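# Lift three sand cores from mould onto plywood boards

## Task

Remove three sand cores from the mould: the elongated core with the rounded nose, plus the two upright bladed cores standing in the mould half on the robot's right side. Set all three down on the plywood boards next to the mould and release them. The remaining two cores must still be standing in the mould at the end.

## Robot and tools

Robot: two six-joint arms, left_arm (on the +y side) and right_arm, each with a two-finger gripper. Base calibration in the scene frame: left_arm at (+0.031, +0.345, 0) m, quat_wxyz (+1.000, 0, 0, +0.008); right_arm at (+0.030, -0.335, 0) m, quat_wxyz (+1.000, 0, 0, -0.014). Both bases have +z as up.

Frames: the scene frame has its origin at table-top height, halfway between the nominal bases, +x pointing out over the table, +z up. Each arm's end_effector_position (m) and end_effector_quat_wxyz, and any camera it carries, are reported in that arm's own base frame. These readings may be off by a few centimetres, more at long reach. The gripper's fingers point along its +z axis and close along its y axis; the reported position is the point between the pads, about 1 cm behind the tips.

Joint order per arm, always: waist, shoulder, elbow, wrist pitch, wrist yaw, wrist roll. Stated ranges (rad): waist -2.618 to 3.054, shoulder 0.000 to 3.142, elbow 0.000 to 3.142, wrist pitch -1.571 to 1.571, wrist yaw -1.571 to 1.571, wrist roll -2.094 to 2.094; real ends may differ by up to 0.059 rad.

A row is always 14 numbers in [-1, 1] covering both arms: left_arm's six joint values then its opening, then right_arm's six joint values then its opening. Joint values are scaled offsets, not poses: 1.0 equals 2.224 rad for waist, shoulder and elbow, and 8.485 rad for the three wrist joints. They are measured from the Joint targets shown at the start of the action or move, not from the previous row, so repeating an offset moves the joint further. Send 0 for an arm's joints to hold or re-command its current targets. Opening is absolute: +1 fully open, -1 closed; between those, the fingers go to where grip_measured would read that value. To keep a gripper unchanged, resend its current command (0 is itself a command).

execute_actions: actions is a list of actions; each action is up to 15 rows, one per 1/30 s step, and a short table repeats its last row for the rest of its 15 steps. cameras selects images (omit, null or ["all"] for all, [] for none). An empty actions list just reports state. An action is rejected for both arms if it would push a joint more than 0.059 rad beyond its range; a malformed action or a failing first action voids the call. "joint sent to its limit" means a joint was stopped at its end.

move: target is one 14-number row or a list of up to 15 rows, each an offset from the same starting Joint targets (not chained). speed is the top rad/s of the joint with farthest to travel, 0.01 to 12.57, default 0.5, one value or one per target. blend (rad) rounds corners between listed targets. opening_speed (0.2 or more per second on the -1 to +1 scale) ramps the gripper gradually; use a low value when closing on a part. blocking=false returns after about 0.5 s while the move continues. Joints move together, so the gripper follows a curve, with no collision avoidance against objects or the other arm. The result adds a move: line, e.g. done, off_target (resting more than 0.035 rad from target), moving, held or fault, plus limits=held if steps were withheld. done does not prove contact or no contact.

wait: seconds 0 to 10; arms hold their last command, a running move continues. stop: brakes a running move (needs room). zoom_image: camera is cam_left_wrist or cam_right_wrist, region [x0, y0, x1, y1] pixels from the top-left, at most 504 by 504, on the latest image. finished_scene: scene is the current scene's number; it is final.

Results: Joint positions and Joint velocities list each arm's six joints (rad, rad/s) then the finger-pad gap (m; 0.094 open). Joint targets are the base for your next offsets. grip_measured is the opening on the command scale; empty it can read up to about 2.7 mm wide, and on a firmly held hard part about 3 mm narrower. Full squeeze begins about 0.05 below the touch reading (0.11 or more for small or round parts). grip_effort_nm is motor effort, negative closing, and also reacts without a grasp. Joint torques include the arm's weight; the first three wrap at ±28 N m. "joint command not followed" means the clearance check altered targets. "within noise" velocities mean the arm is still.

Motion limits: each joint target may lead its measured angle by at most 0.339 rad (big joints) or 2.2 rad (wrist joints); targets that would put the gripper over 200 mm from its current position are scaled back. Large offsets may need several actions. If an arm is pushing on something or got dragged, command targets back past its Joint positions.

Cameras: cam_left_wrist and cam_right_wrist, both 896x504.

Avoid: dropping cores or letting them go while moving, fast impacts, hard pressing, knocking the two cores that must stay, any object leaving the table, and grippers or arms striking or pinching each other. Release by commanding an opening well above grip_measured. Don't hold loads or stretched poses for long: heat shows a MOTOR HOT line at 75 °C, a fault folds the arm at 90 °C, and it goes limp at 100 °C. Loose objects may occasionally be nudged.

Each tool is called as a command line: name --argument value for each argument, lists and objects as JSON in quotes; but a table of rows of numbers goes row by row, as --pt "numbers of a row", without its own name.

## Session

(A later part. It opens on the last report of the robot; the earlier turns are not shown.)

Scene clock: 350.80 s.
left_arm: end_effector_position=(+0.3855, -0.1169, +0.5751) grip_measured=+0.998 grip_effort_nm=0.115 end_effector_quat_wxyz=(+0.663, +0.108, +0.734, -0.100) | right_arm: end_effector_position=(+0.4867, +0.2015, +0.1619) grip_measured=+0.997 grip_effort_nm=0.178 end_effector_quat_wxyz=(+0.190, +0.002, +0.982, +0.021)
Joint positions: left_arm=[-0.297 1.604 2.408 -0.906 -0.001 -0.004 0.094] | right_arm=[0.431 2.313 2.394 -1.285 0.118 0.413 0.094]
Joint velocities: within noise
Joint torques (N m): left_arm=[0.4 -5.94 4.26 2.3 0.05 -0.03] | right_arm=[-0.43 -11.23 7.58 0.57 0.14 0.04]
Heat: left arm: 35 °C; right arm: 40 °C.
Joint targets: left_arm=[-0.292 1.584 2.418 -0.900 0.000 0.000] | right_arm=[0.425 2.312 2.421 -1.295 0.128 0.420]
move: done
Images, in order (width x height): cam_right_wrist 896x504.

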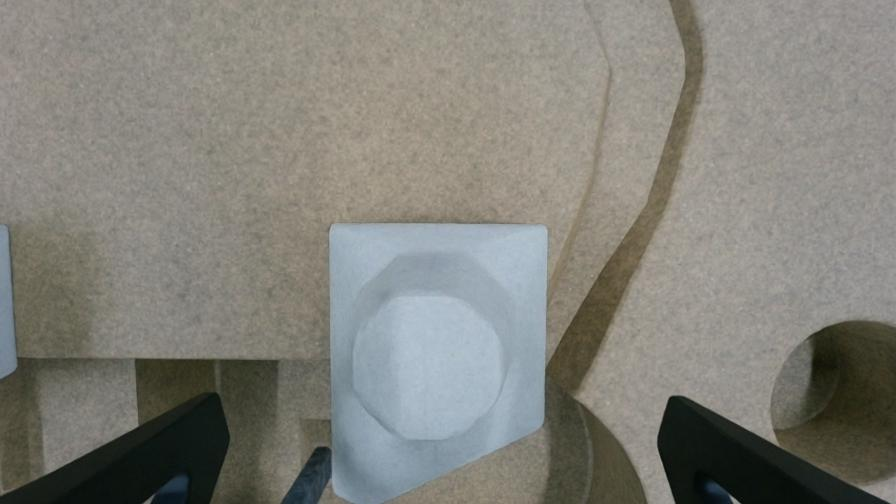

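move --target '[0,0,0,0,0,0,1,0,0.028,0.005,-0.003,0,0,1]' --speed 0.3 --cameras '[]'

move --target '[0,0,0,0,0,0,1,0,0,0,0,0,0,-0.3]' --opening_speed 0.4 --cameras '["cam_right_wrist"]'

Scene clock: 354.80 s.
left_arm: end_effector_position=(+0.3855, -0.1169, +0.5751) grip_measured=+0.998 grip_effort_nm=0.115 end_effector_quat_wxyz=(+0.663, +0.108, +0.734, -0.100) | right_arm: end_effector_position=(+0.4842, +0.2003, +0.1356) grip_measured=+0.997 grip_effort_nm=0.178 end_effector_quat_wxyz=(+0.159, +0.000, +0.987, +0.007)
Joint positions: left_arm=[-0.297 1.604 2.408 -0.906 -0.001 -0.004 0.094] | right_arm=[0.431 2.366 2.401 -1.308 0.118 0.413 0.094]
Joint velocities: within noise
Joint torques (N m): left_arm=[0.38 -6 4.22 2.27 0.05 -0.01] | right_arm=[-0.47 -10.67 7.92 0.45 0.14 0.04]
Heat: left arm: 35 °C; right arm: 42 °C.
Joint targets: left_arm=[-0.292 1.584 2.418 -0.900 0.000 0.000] | right_arm=[0.425 2.374 2.431 -1.320 0.128 0.420]
move: done
No camera images: "cameras" was empty.

Scene clock: 358.27 s.
left_arm: end_effector_position=(+0.3855, -0.1169, +0.5751) grip_measured=+0.998 grip_effort_nm=0.115 end_effector_quat_wxyz=(+0.663, +0.108, +0.734, -0.100) | right_arm: end_effector_position=(+0.4838, +0.2009, +0.1354) grip_measured=+0.148 grip_effort_nm=-1.009 end_effector_quat_wxyz=(+0.158, +0.000, +0.987, +0.009)
Joint positions: left_arm=[-0.297 1.604 2.408 -0.906 -0.001 -0.004 0.094] | right_arm=[0.431 2.366 2.401 -1.309 0.114 0.413 0.054]
Joint velocities: within noise
Joint torques (N m): left_arm=[0.4 -5.98 4.21 2.27 0.02 -0.02] | right_arm=[-0.47 -10.76 7.76 0.47 0.17 0.04]
Heat: left arm: 35 °C; right arm: 41 °C.
Joint targets: left_arm=[-0.292 1.584 2.418 -0.900 0.000 0.000] | right_arm=[0.425 2.374 2.431 -1.320 0.128 0.420]
move: done
Images, in order (width x height): cam_right_wrist 896x504.

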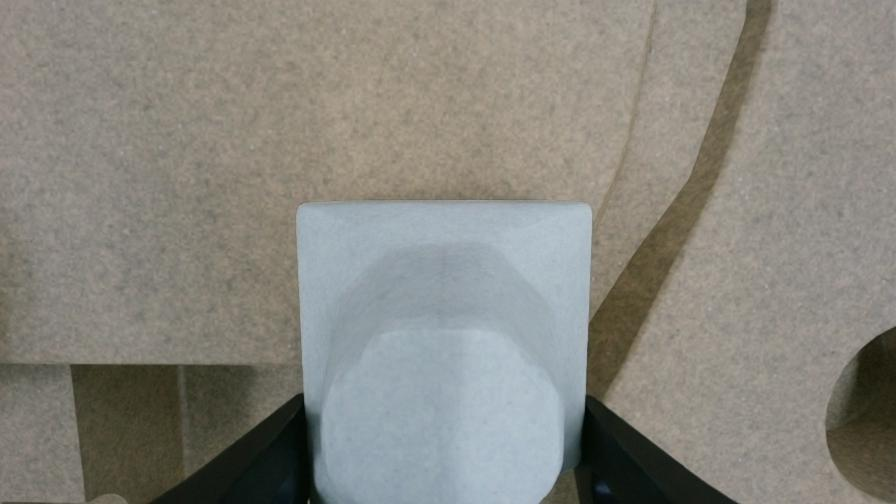

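move --pt "0 0 0 0 0 0 1 0 -0.075 0 0 0 0 -0.3" --pt "0 0 0 0 0 0 1 0 -0.33 -0.239 0 0 0 -0.3" --pt "0 0 0 0 0 0 1 -0.4811 -0.33 -0.239 0 -0.0387 0.1626 -0.3" --speed '[0.3,0.5,0.7]' --cameras '[]'

move --target '[-0.36,0,0,0,0,0,1,0,-0.063,-0.2376,-0.0022,0,0,-0.3]' --speed 0.5

zoom_image --camera "cam_left_wrist" --region '[430, 220, 710, 480]'

Scene clock: 372.77 s.
left_arm: end_effector_position=(+0.3855, -0.1169, +0.5751) grip_measured=+0.998 grip_effort_nm=0.115 end_effector_quat_wxyz=(+0.663, +0.108, +0.734, -0.100) | right_arm: end_effector_position=(+0.3215, -0.2000, +0.2714) grip_measured=+0.147 grip_effort_nm=-1.004 end_effector_quat_wxyz=(+0.132, +0.906, +0.353, +0.194)
Joint positions: left_arm=[-0.297 1.604 2.408 -0.906 -0.001 -0.004 0.094] | right_arm=[-0.647 1.676 1.898 -1.356 -0.188 1.792 0.054]
Joint velocities: within noise
Joint torques (N m): left_arm=[0.39 -5.89 4.23 2.27 0.03 -0.03] | right_arm=[0.2 -9.16 5.29 1.12 -0.15 0.04]
Heat: left arm: 36 °C; right arm: 42 °C.
Joint targets: left_arm=[-0.292 1.584 2.418 -0.900 0.000 0.000] | right_arm=[-0.645 1.640 1.900 -1.320 -0.200 1.799]
move: off_target (right_arm); right_arm: the shoulder is farthest, 0.036 rad from its target
No camera images: "cameras" was empty.

Scene clock: 374.93 s.
left_arm: end_effector_position=(+0.1874, -0.3566, +0.5751) grip_measured=+0.998 grip_effort_nm=0.110 end_effector_quat_wxyz=(+0.572, +0.384, +0.635, -0.348) | right_arm: end_effector_position=(+0.2409, -0.1390, +0.1563) grip_measured=+0.147 grip_effort_nm=-1.004 end_effector_quat_wxyz=(-0.028, +0.934, +0.345, +0.094)
Joint positions: left_arm=[-1.089 1.604 2.408 -0.906 0.001 -0.004 0.094] | right_arm=[-0.647 1.537 1.372 -1.35 -0.188 1.792 0.054]
Joint velocities: within noise
Joint torques (N m): left_arm=[-0.21 -5.9 4.19 2.25 0.01 0.01] | right_arm=[0.2 -8.23 5.18 0.32 -0.21 0.03]
Heat: left arm: 36 °C; right arm: 41 °C.
Joint targets: left_arm=[-1.093 1.584 2.418 -0.900 0.000 0.000] | right_arm=[-0.645 1.500 1.372 -1.339 -0.200 1.799]
move: off_target (right_arm); right_arm: the shoulder is farthest, 0.038 rad from its target

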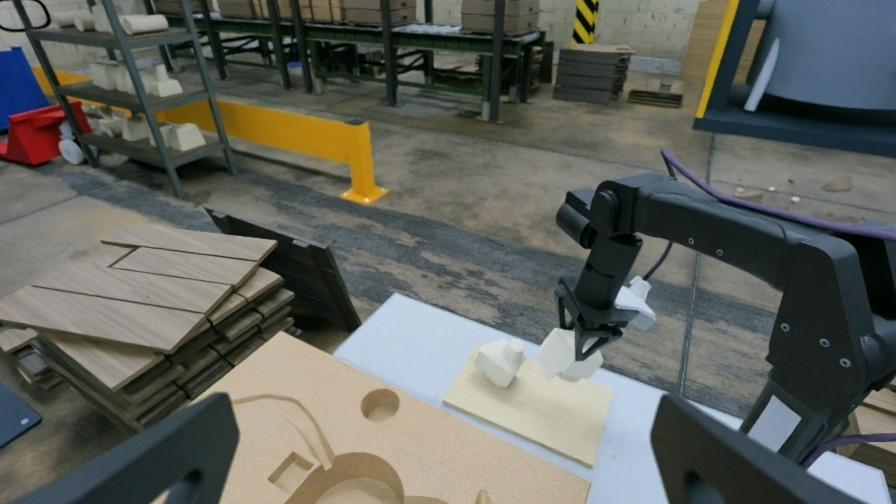

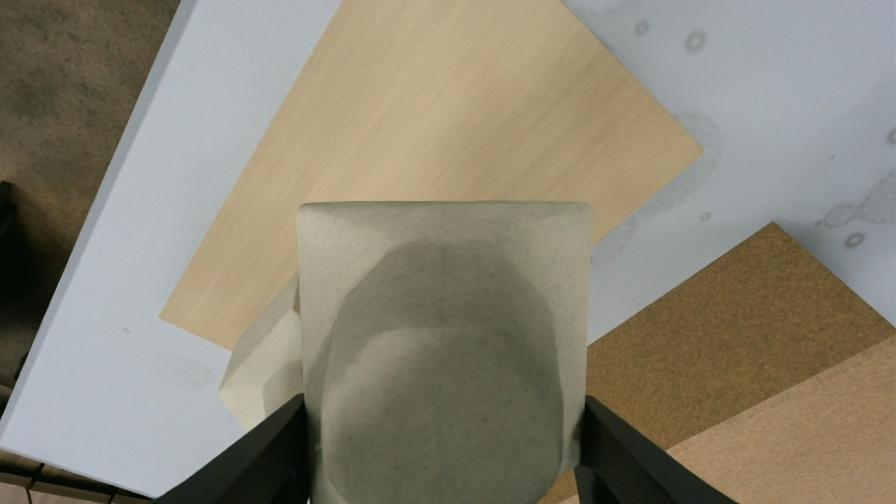

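Scaled by 1.800.

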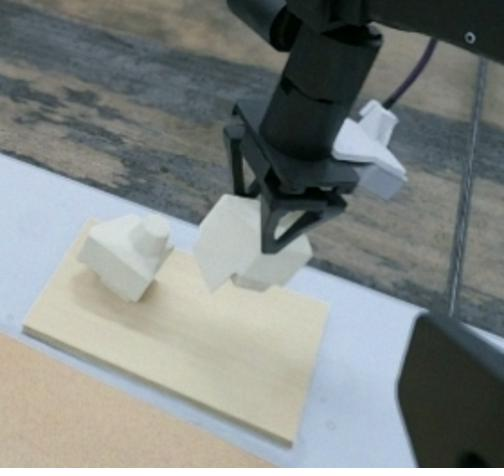

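move --target '[0,0,0,0,0,0,1,0.009,-0.0515,-0.124,0.0191,0,0,-0.3]' --speed 0.3

zoom_image --camera "cam_left_wrist" --region '[430, 220, 710, 480]'

Scene clock: 381.23 s.
left_arm: end_effector_position=(+0.1874, -0.3566, +0.5751) grip_measured=+0.998 grip_effort_nm=0.115 end_effector_quat_wxyz=(+0.572, +0.384, +0.635, -0.348) | right_arm: end_effector_position=(+0.2185, -0.1174, +0.1137) grip_measured=+0.147 grip_effort_nm=-1.004 end_effector_quat_wxyz=(-0.028, +0.931, +0.352, +0.095)
Joint positions: left_arm=[-1.089 1.604 2.408 -0.906 0.001 -0.004 0.094] | right_arm=[-0.632 1.42 1.096 -1.189 -0.189 1.792 0.054]
Joint velocities: within noise
Joint torques (N m): left_arm=[-0.28 -5.89 4.11 2.27 0.02 -0.03] | right_arm=[0.62 -7.02 5.18 0.32 -0.21 0.03]
Heat: left arm: 37 °C; right arm: 40 °C.
Joint targets: left_arm=[-1.093 1.584 2.418 -0.900 0.000 0.000] | right_arm=[-0.625 1.386 1.096 -1.177 -0.200 1.799]
move: done

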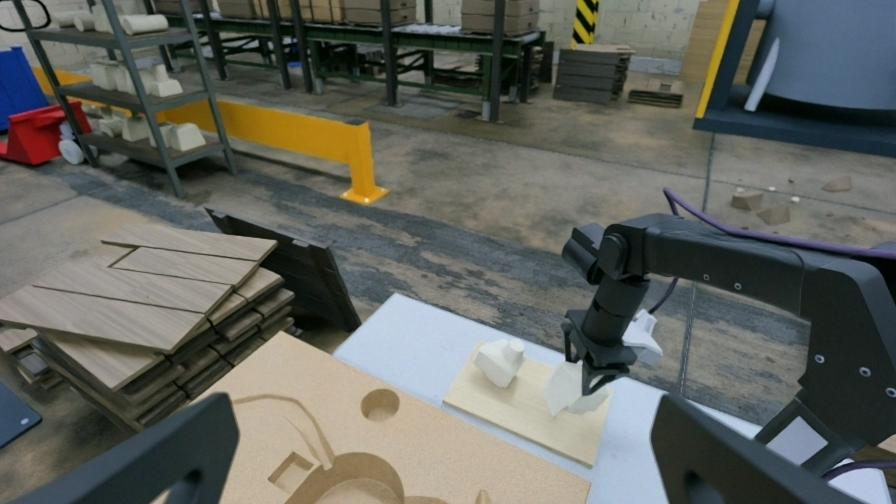

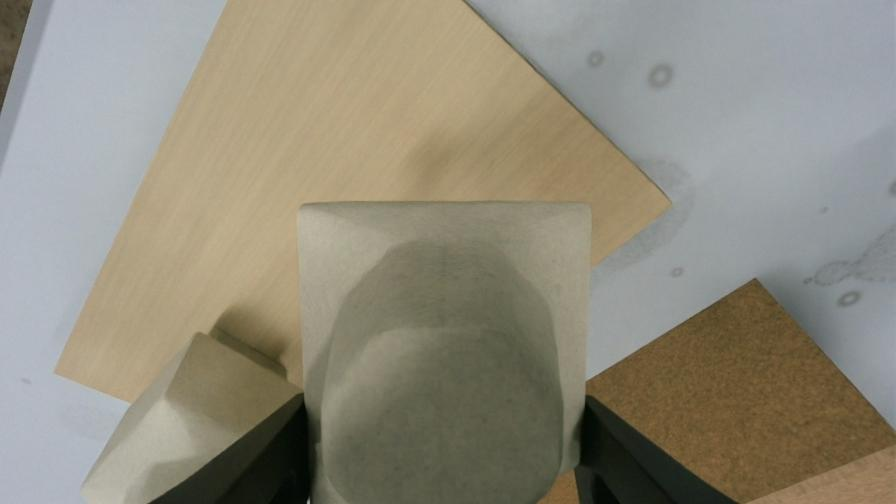

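Scaled by 1.800.

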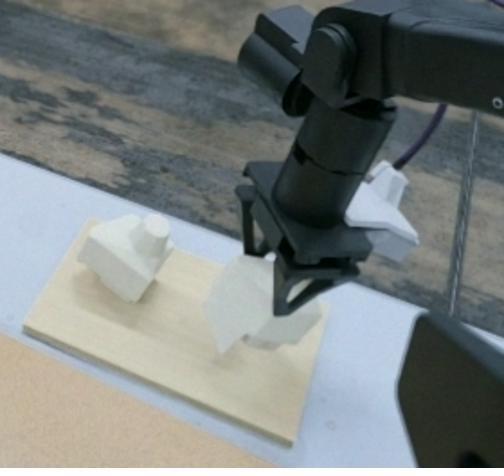

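move --target '[0,0,0,0,0,0,1,0,0.02,-0.0135,0.0088,0,0,-0.3]' --speed 0.12 --cameras '[]'

move --target '[0,0,0,0,0,0,1,0,0.01,-0.004,0.0037,0,0,-0.3]' --speed 0.08

zoom_image --camera "cam_left_wrist" --region '[500, 300, 680, 480]'

Scene clock: 386.70 s.
left_arm: end_effector_position=(+0.1874, -0.3566, +0.5751) grip_measured=+0.998 grip_effort_nm=0.105 end_effector_quat_wxyz=(+0.572, +0.384, +0.635, -0.348) | right_arm: end_effector_position=(+0.2262, -0.1230, +0.1043) grip_measured=+0.147 grip_effort_nm=-1.004 end_effector_quat_wxyz=(-0.015, +0.930, +0.353, +0.103)
Joint positions: left_arm=[-1.089 1.604 2.408 -0.906 0.001 -0.004 0.094] | right_arm=[-0.632 1.432 1.067 -1.117 -0.189 1.792 0.054]
Joint velocities: within noise
Joint torques (N m): left_arm=[-0.28 -5.87 4.22 2.28 0.03 -0.02] | right_arm=[0.64 -4.44 5.14 0.37 -0.21 0.04]
Heat: left arm: 37 °C; right arm: 38 °C.
Joint targets: left_arm=[-1.093 1.584 2.418 -0.900 0.000 0.000] | right_arm=[-0.625 1.430 1.066 -1.102 -0.200 1.799]
move: done
No camera images: "cameras" was empty.

Scene clock: 387.60 s.
left_arm: end_effector_position=(+0.1874, -0.3566, +0.5751) grip_measured=+0.998 grip_effort_nm=0.125 end_effector_quat_wxyz=(+0.572, +0.384, +0.635, -0.348) | right_arm: end_effector_position=(+0.2301, -0.1258, +0.0975) grip_measured=+0.147 grip_effort_nm=-1.004 end_effector_quat_wxyz=(-0.015, +0.930, +0.353, +0.103)
Joint positions: left_arm=[-1.089 1.604 2.408 -0.906 0.001 -0.004 0.094] | right_arm=[-0.632 1.453 1.058 -1.086 -0.189 1.792 0.054]
Joint velocities: within noise
Joint torques (N m): left_arm=[-0.35 -5.94 4.16 2.28 0.02 0.01] | right_arm=[0.61 -4.59 5.11 0.4 -0.21 0.04]
Heat: left arm: 37 °C; right arm: 38 °C.
Joint targets: left_arm=[-1.093 1.584 2.418 -0.900 0.000 0.000] | right_arm=[-0.625 1.453 1.057 -1.071 -0.200 1.799]
move: done

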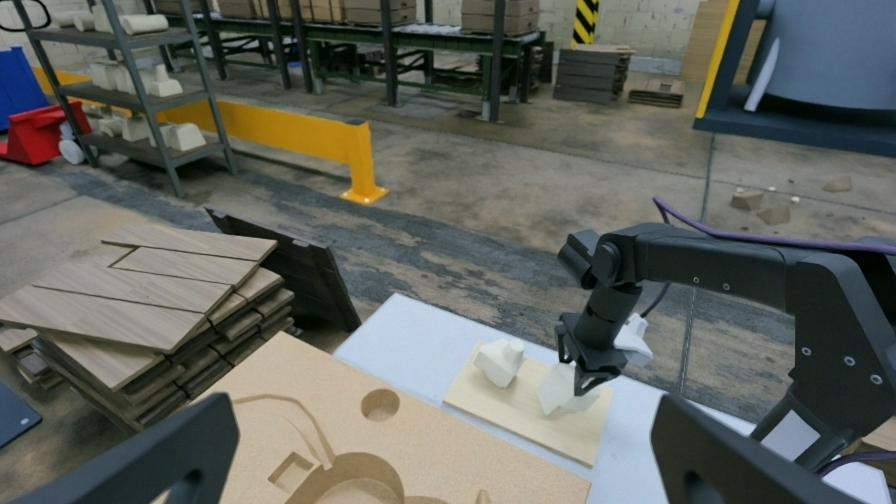

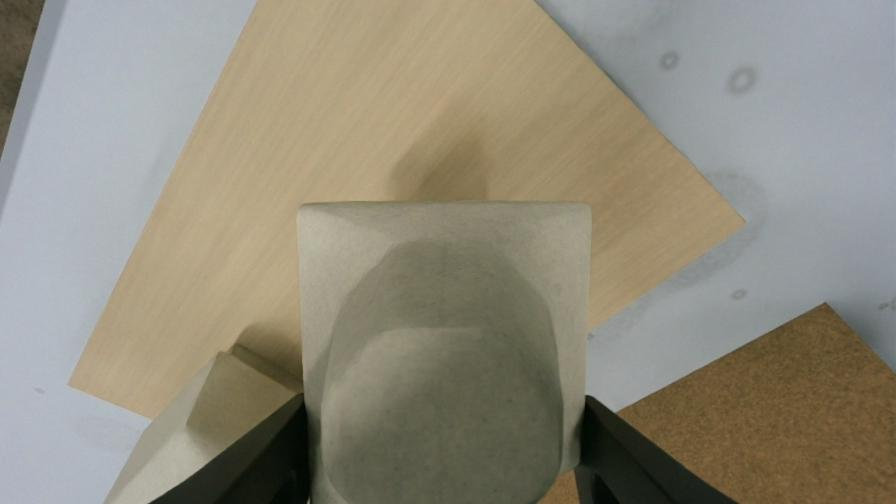

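Scaled by 2.800.

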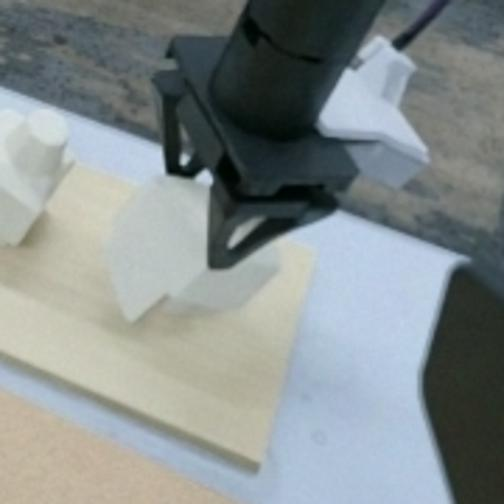

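move --target '[0,0,0,0,0,0,1,0,0.013,0,0,0,0,-0.3]' --speed 0.08 --cameras '[]'

move --target '[0,0,0,0,0,0,1,0,0.01,0,0,0,0,-0.3]' --speed 0.08 --cameras '[]'

move --target '[0,0,0,0,0,0,1,0,0.01,0,0,0,0,-0.3]' --speed 0.08

zoom_image --camera "cam_left_wrist" --region '[500, 300, 680, 480]'

Scene clock: 392.80 s.
left_arm: end_effector_position=(+0.1874, -0.3566, +0.5751) grip_measured=+0.998 grip_effort_nm=0.120 end_effector_quat_wxyz=(+0.572, +0.384, +0.635, -0.348) | right_arm: end_effector_position=(+0.2299, -0.1258, +0.0907) grip_measured=+0.147 grip_effort_nm=-1.004 end_effector_quat_wxyz=(-0.025, +0.931, +0.352, +0.096)
Joint positions: left_arm=[-1.089 1.604 2.408 -0.906 0.001 -0.004 0.094] | right_arm=[-0.632 1.482 1.058 -1.084 -0.189 1.792 0.054]
Joint velocities: within noise
Joint torques (N m): left_arm=[-0.31 -5.93 4.21 2.3 0.03 -0.02] | right_arm=[0.61 -4.71 5.04 0.37 -0.21 0.04]
Heat: left arm: 37 °C; right arm: 37 °C.
Joint targets: left_arm=[-1.093 1.584 2.418 -0.900 0.000 0.000] | right_arm=[-0.625 1.481 1.057 -1.071 -0.200 1.799]
move: done
No camera images: "cameras" was empty.

Scene clock: 393.50 s.
left_arm: end_effector_position=(+0.1874, -0.3566, +0.5751) grip_measured=+0.998 grip_effort_nm=0.110 end_effector_quat_wxyz=(+0.572, +0.384, +0.635, -0.348) | right_arm: end_effector_position=(+0.2298, -0.1254, +0.0862) grip_measured=+0.147 grip_effort_nm=-1.004 end_effector_quat_wxyz=(-0.033, +0.931, +0.351, +0.092)
Joint positions: left_arm=[-1.089 1.604 2.408 -0.906 0.001 -0.004 0.094] | right_arm=[-0.632 1.501 1.058 -1.083 -0.19 1.792 0.054]
Joint velocities: within noise
Joint torques (N m): left_arm=[-0.27 -5.89 4.12 2.25 0.03 0] | right_arm=[0.64 -4.56 5.01 0.3 -0.19 0.04]
Heat: left arm: 37 °C; right arm: 37 °C.
Joint targets: left_arm=[-1.093 1.584 2.418 -0.900 0.000 0.000] | right_arm=[-0.625 1.504 1.057 -1.071 -0.200 1.799]
move: done
No camera images: "cameras" was empty.

Scene clock: 394.33 s.
left_arm: end_effector_position=(+0.1874, -0.3566, +0.5751) grip_measured=+0.998 grip_effort_nm=0.110 end_effector_quat_wxyz=(+0.572, +0.384, +0.635, -0.348) | right_arm: end_effector_position=(+0.2305, -0.1241, +0.0853) grip_measured=+0.147 grip_effort_nm=-1.004 end_effector_quat_wxyz=(-0.037, +0.931, +0.351, +0.094)
Joint positions: left_arm=[-1.089 1.604 2.408 -0.906 0.001 -0.004 0.094] | right_arm=[-0.632 1.506 1.058 -1.083 -0.198 1.792 0.054]
Joint velocities: within noise
Joint torques (N m): left_arm=[-0.18 -5.94 4.21 2.28 0.01 -0.03] | right_arm=[0.64 -3.26 4.98 0.3 -0.11 0.04]
Heat: left arm: 37 °C; right arm: 36 °C.
Joint targets: left_arm=[-1.093 1.584 2.418 -0.900 0.000 0.000] | right_arm=[-0.625 1.526 1.057 -1.071 -0.200 1.799]
move: done

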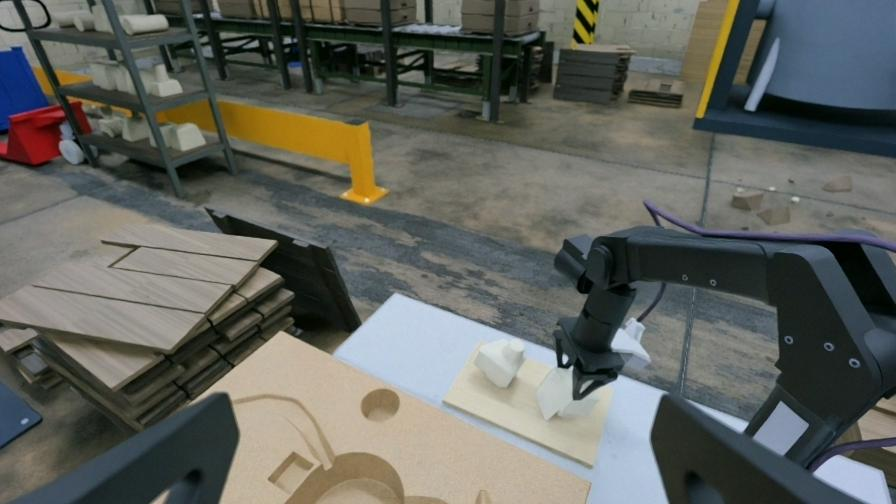

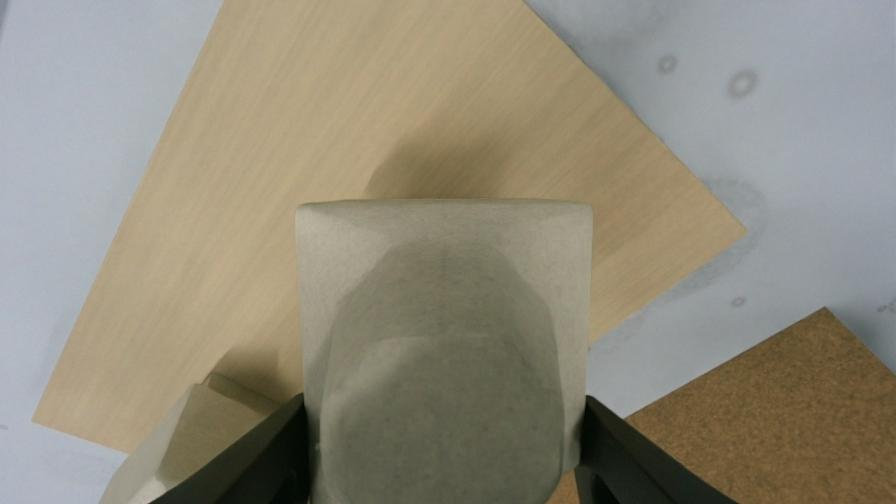

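Scaled by 2.800.

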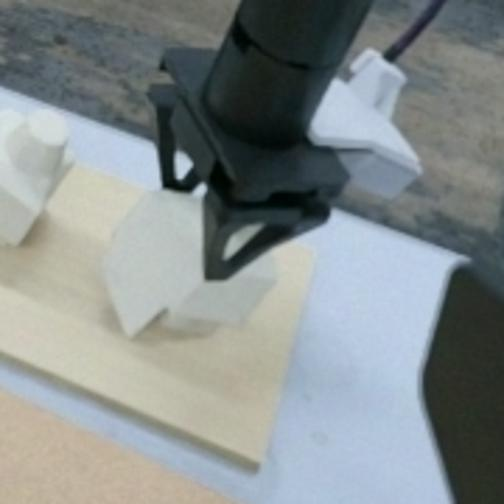

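move --target '[0,0,0,0,0,0,1,0,0.008,0,0,0,0,-0.3]' --speed 0.08 --cameras '[]'

move --target '[0,0,0,0,0,0,1,0,-0.01,0,0,0,0,0.38]' --speed 0.02 --opening_speed 0.2

zoom_image --camera "cam_left_wrist" --region '[500, 300, 680, 480]'

Scene clock: 398.17 s.
left_arm: end_effector_position=(+0.1874, -0.3566, +0.5751) grip_measured=+0.998 grip_effort_nm=0.115 end_effector_quat_wxyz=(+0.572, +0.384, +0.635, -0.348) | right_arm: end_effector_position=(+0.2314, -0.1236, +0.0847) grip_measured=+0.147 grip_effort_nm=-1.004 end_effector_quat_wxyz=(-0.040, +0.931, +0.351, +0.095)
Joint positions: left_arm=[-1.089 1.604 2.408 -0.906 0.001 -0.004 0.094] | right_arm=[-0.632 1.511 1.06 -1.083 -0.204 1.792 0.054]
Joint velocities: within noise
Joint torques (N m): left_arm=[-0.36 -5.96 4.29 2.28 0.01 0] | right_arm=[0.61 -2.36 4.89 0.29 -0.08 0.04]
Heat: left arm: 37 °C; right arm: 36 °C.
Joint targets: left_arm=[-1.093 1.584 2.418 -0.900 0.000 0.000] | right_arm=[-0.625 1.543 1.057 -1.071 -0.200 1.799]
move: done
No camera images: "cameras" was empty.

Scene clock: 401.77 s.
left_arm: end_effector_position=(+0.1874, -0.3566, +0.5751) grip_measured=+0.998 grip_effort_nm=0.110 end_effector_quat_wxyz=(+0.572, +0.384, +0.635, -0.348) | right_arm: end_effector_position=(+0.2328, -0.1229, +0.0842) grip_measured=+0.377 grip_effort_nm=0.178 end_effector_quat_wxyz=(-0.041, +0.930, +0.352, +0.097)
Joint positions: left_arm=[-1.089 1.604 2.408 -0.906 0.001 -0.004 0.094] | right_arm=[-0.63 1.514 1.06 -1.079 -0.208 1.792 0.065]
Joint velocities: within noise
Joint torques (N m): left_arm=[-0.27 -5.89 4.15 2.28 0 -0.02] | right_arm=[0.4 -4.34 4.82 0.26 -0.05 0.04]
Heat: left arm: 38 °C; right arm: 35 °C.
Joint targets: left_arm=[-1.093 1.584 2.418 -0.900 0.000 0.000] | right_arm=[-0.625 1.521 1.057 -1.071 -0.200 1.799]
move: done

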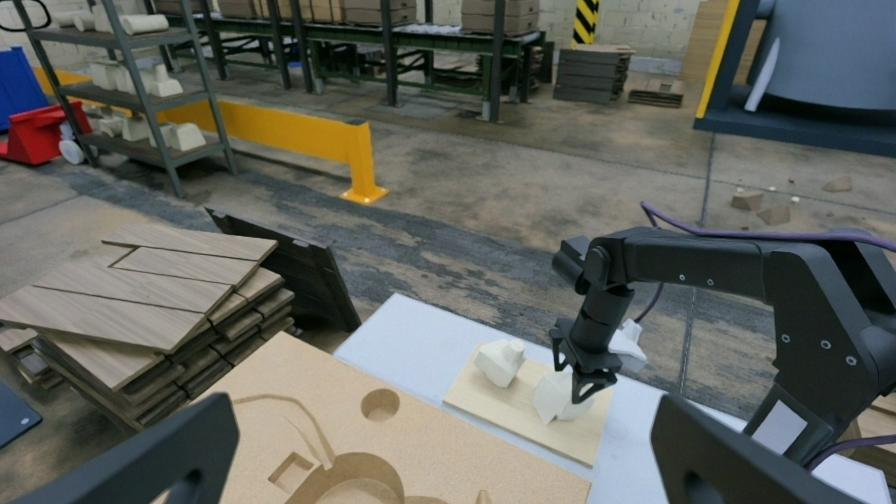

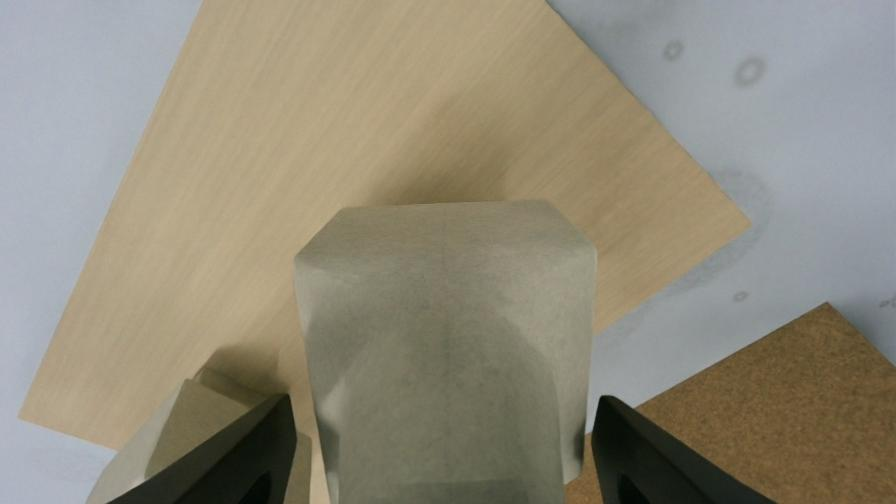

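Scaled by 2.800.

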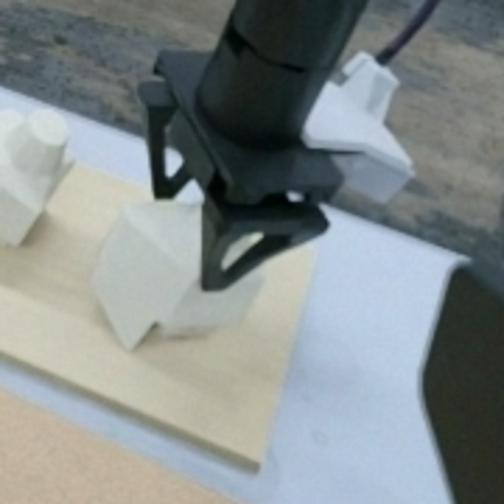

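move --pt "0 0 0 0 0 0 1 0 -0.05 0 0 0 0 0.38" --pt "0 0 0 0 0 0 1 0 -0.13 0.1 0 0 0 0.38" --speed 0.2

zoom_image --camera "cam_left_wrist" --region '[430, 300, 680, 480]'

Scene clock: 406.67 s.
left_arm: end_effector_position=(+0.1874, -0.3566, +0.5751) grip_measured=+0.998 grip_effort_nm=0.115 end_effector_quat_wxyz=(+0.572, +0.384, +0.635, -0.348) | right_arm: end_effector_position=(+0.2629, -0.1448, +0.2159) grip_measured=+0.377 grip_effort_nm=0.178 end_effector_quat_wxyz=(+0.151, +0.893, +0.363, +0.220)
Joint positions: left_arm=[-1.089 1.604 2.408 -0.906 0.001 -0.004 0.094] | right_arm=[-0.63 1.246 1.253 -1.076 -0.208 1.792 0.065]
Joint velocities: within noise
Joint torques (N m): left_arm=[-0.24 -5.89 4.15 2.28 0.02 -0.02] | right_arm=[0.43 -4.31 7.8 0.92 -0.02 0.04]
Heat: left arm: 38 °C; right arm: 35 °C.
Joint targets: left_arm=[-1.093 1.584 2.418 -0.900 0.000 0.000] | right_arm=[-0.625 1.232 1.279 -1.071 -0.200 1.799]
move: done

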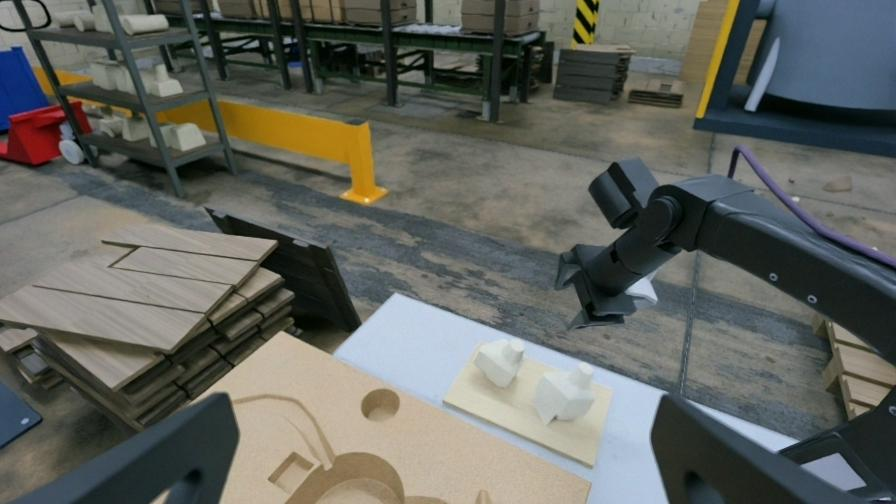

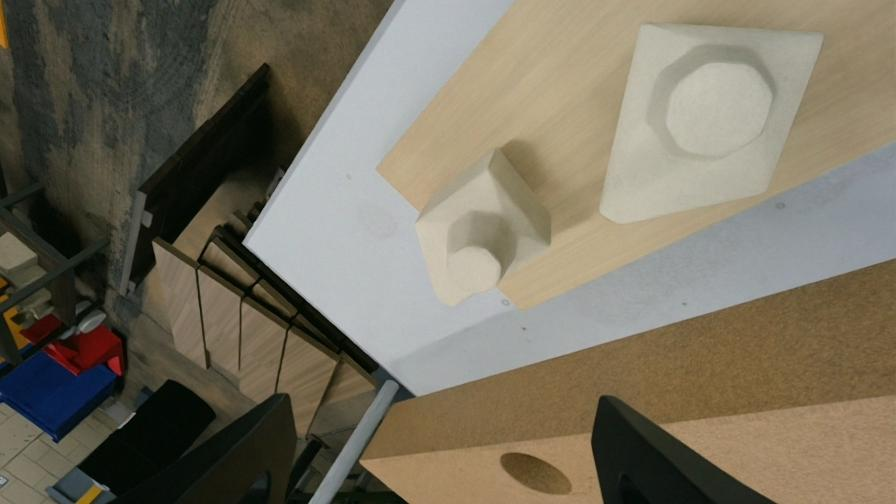

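Scaled by 2.016.

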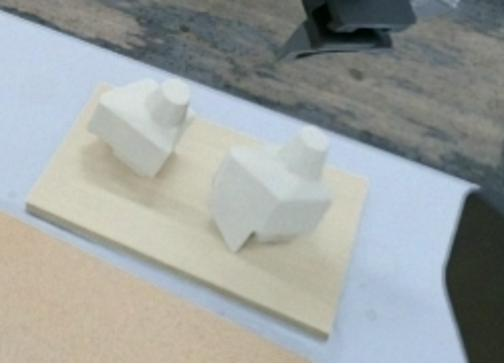

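finished_scene --scene 2

The scene is finished: the task was done.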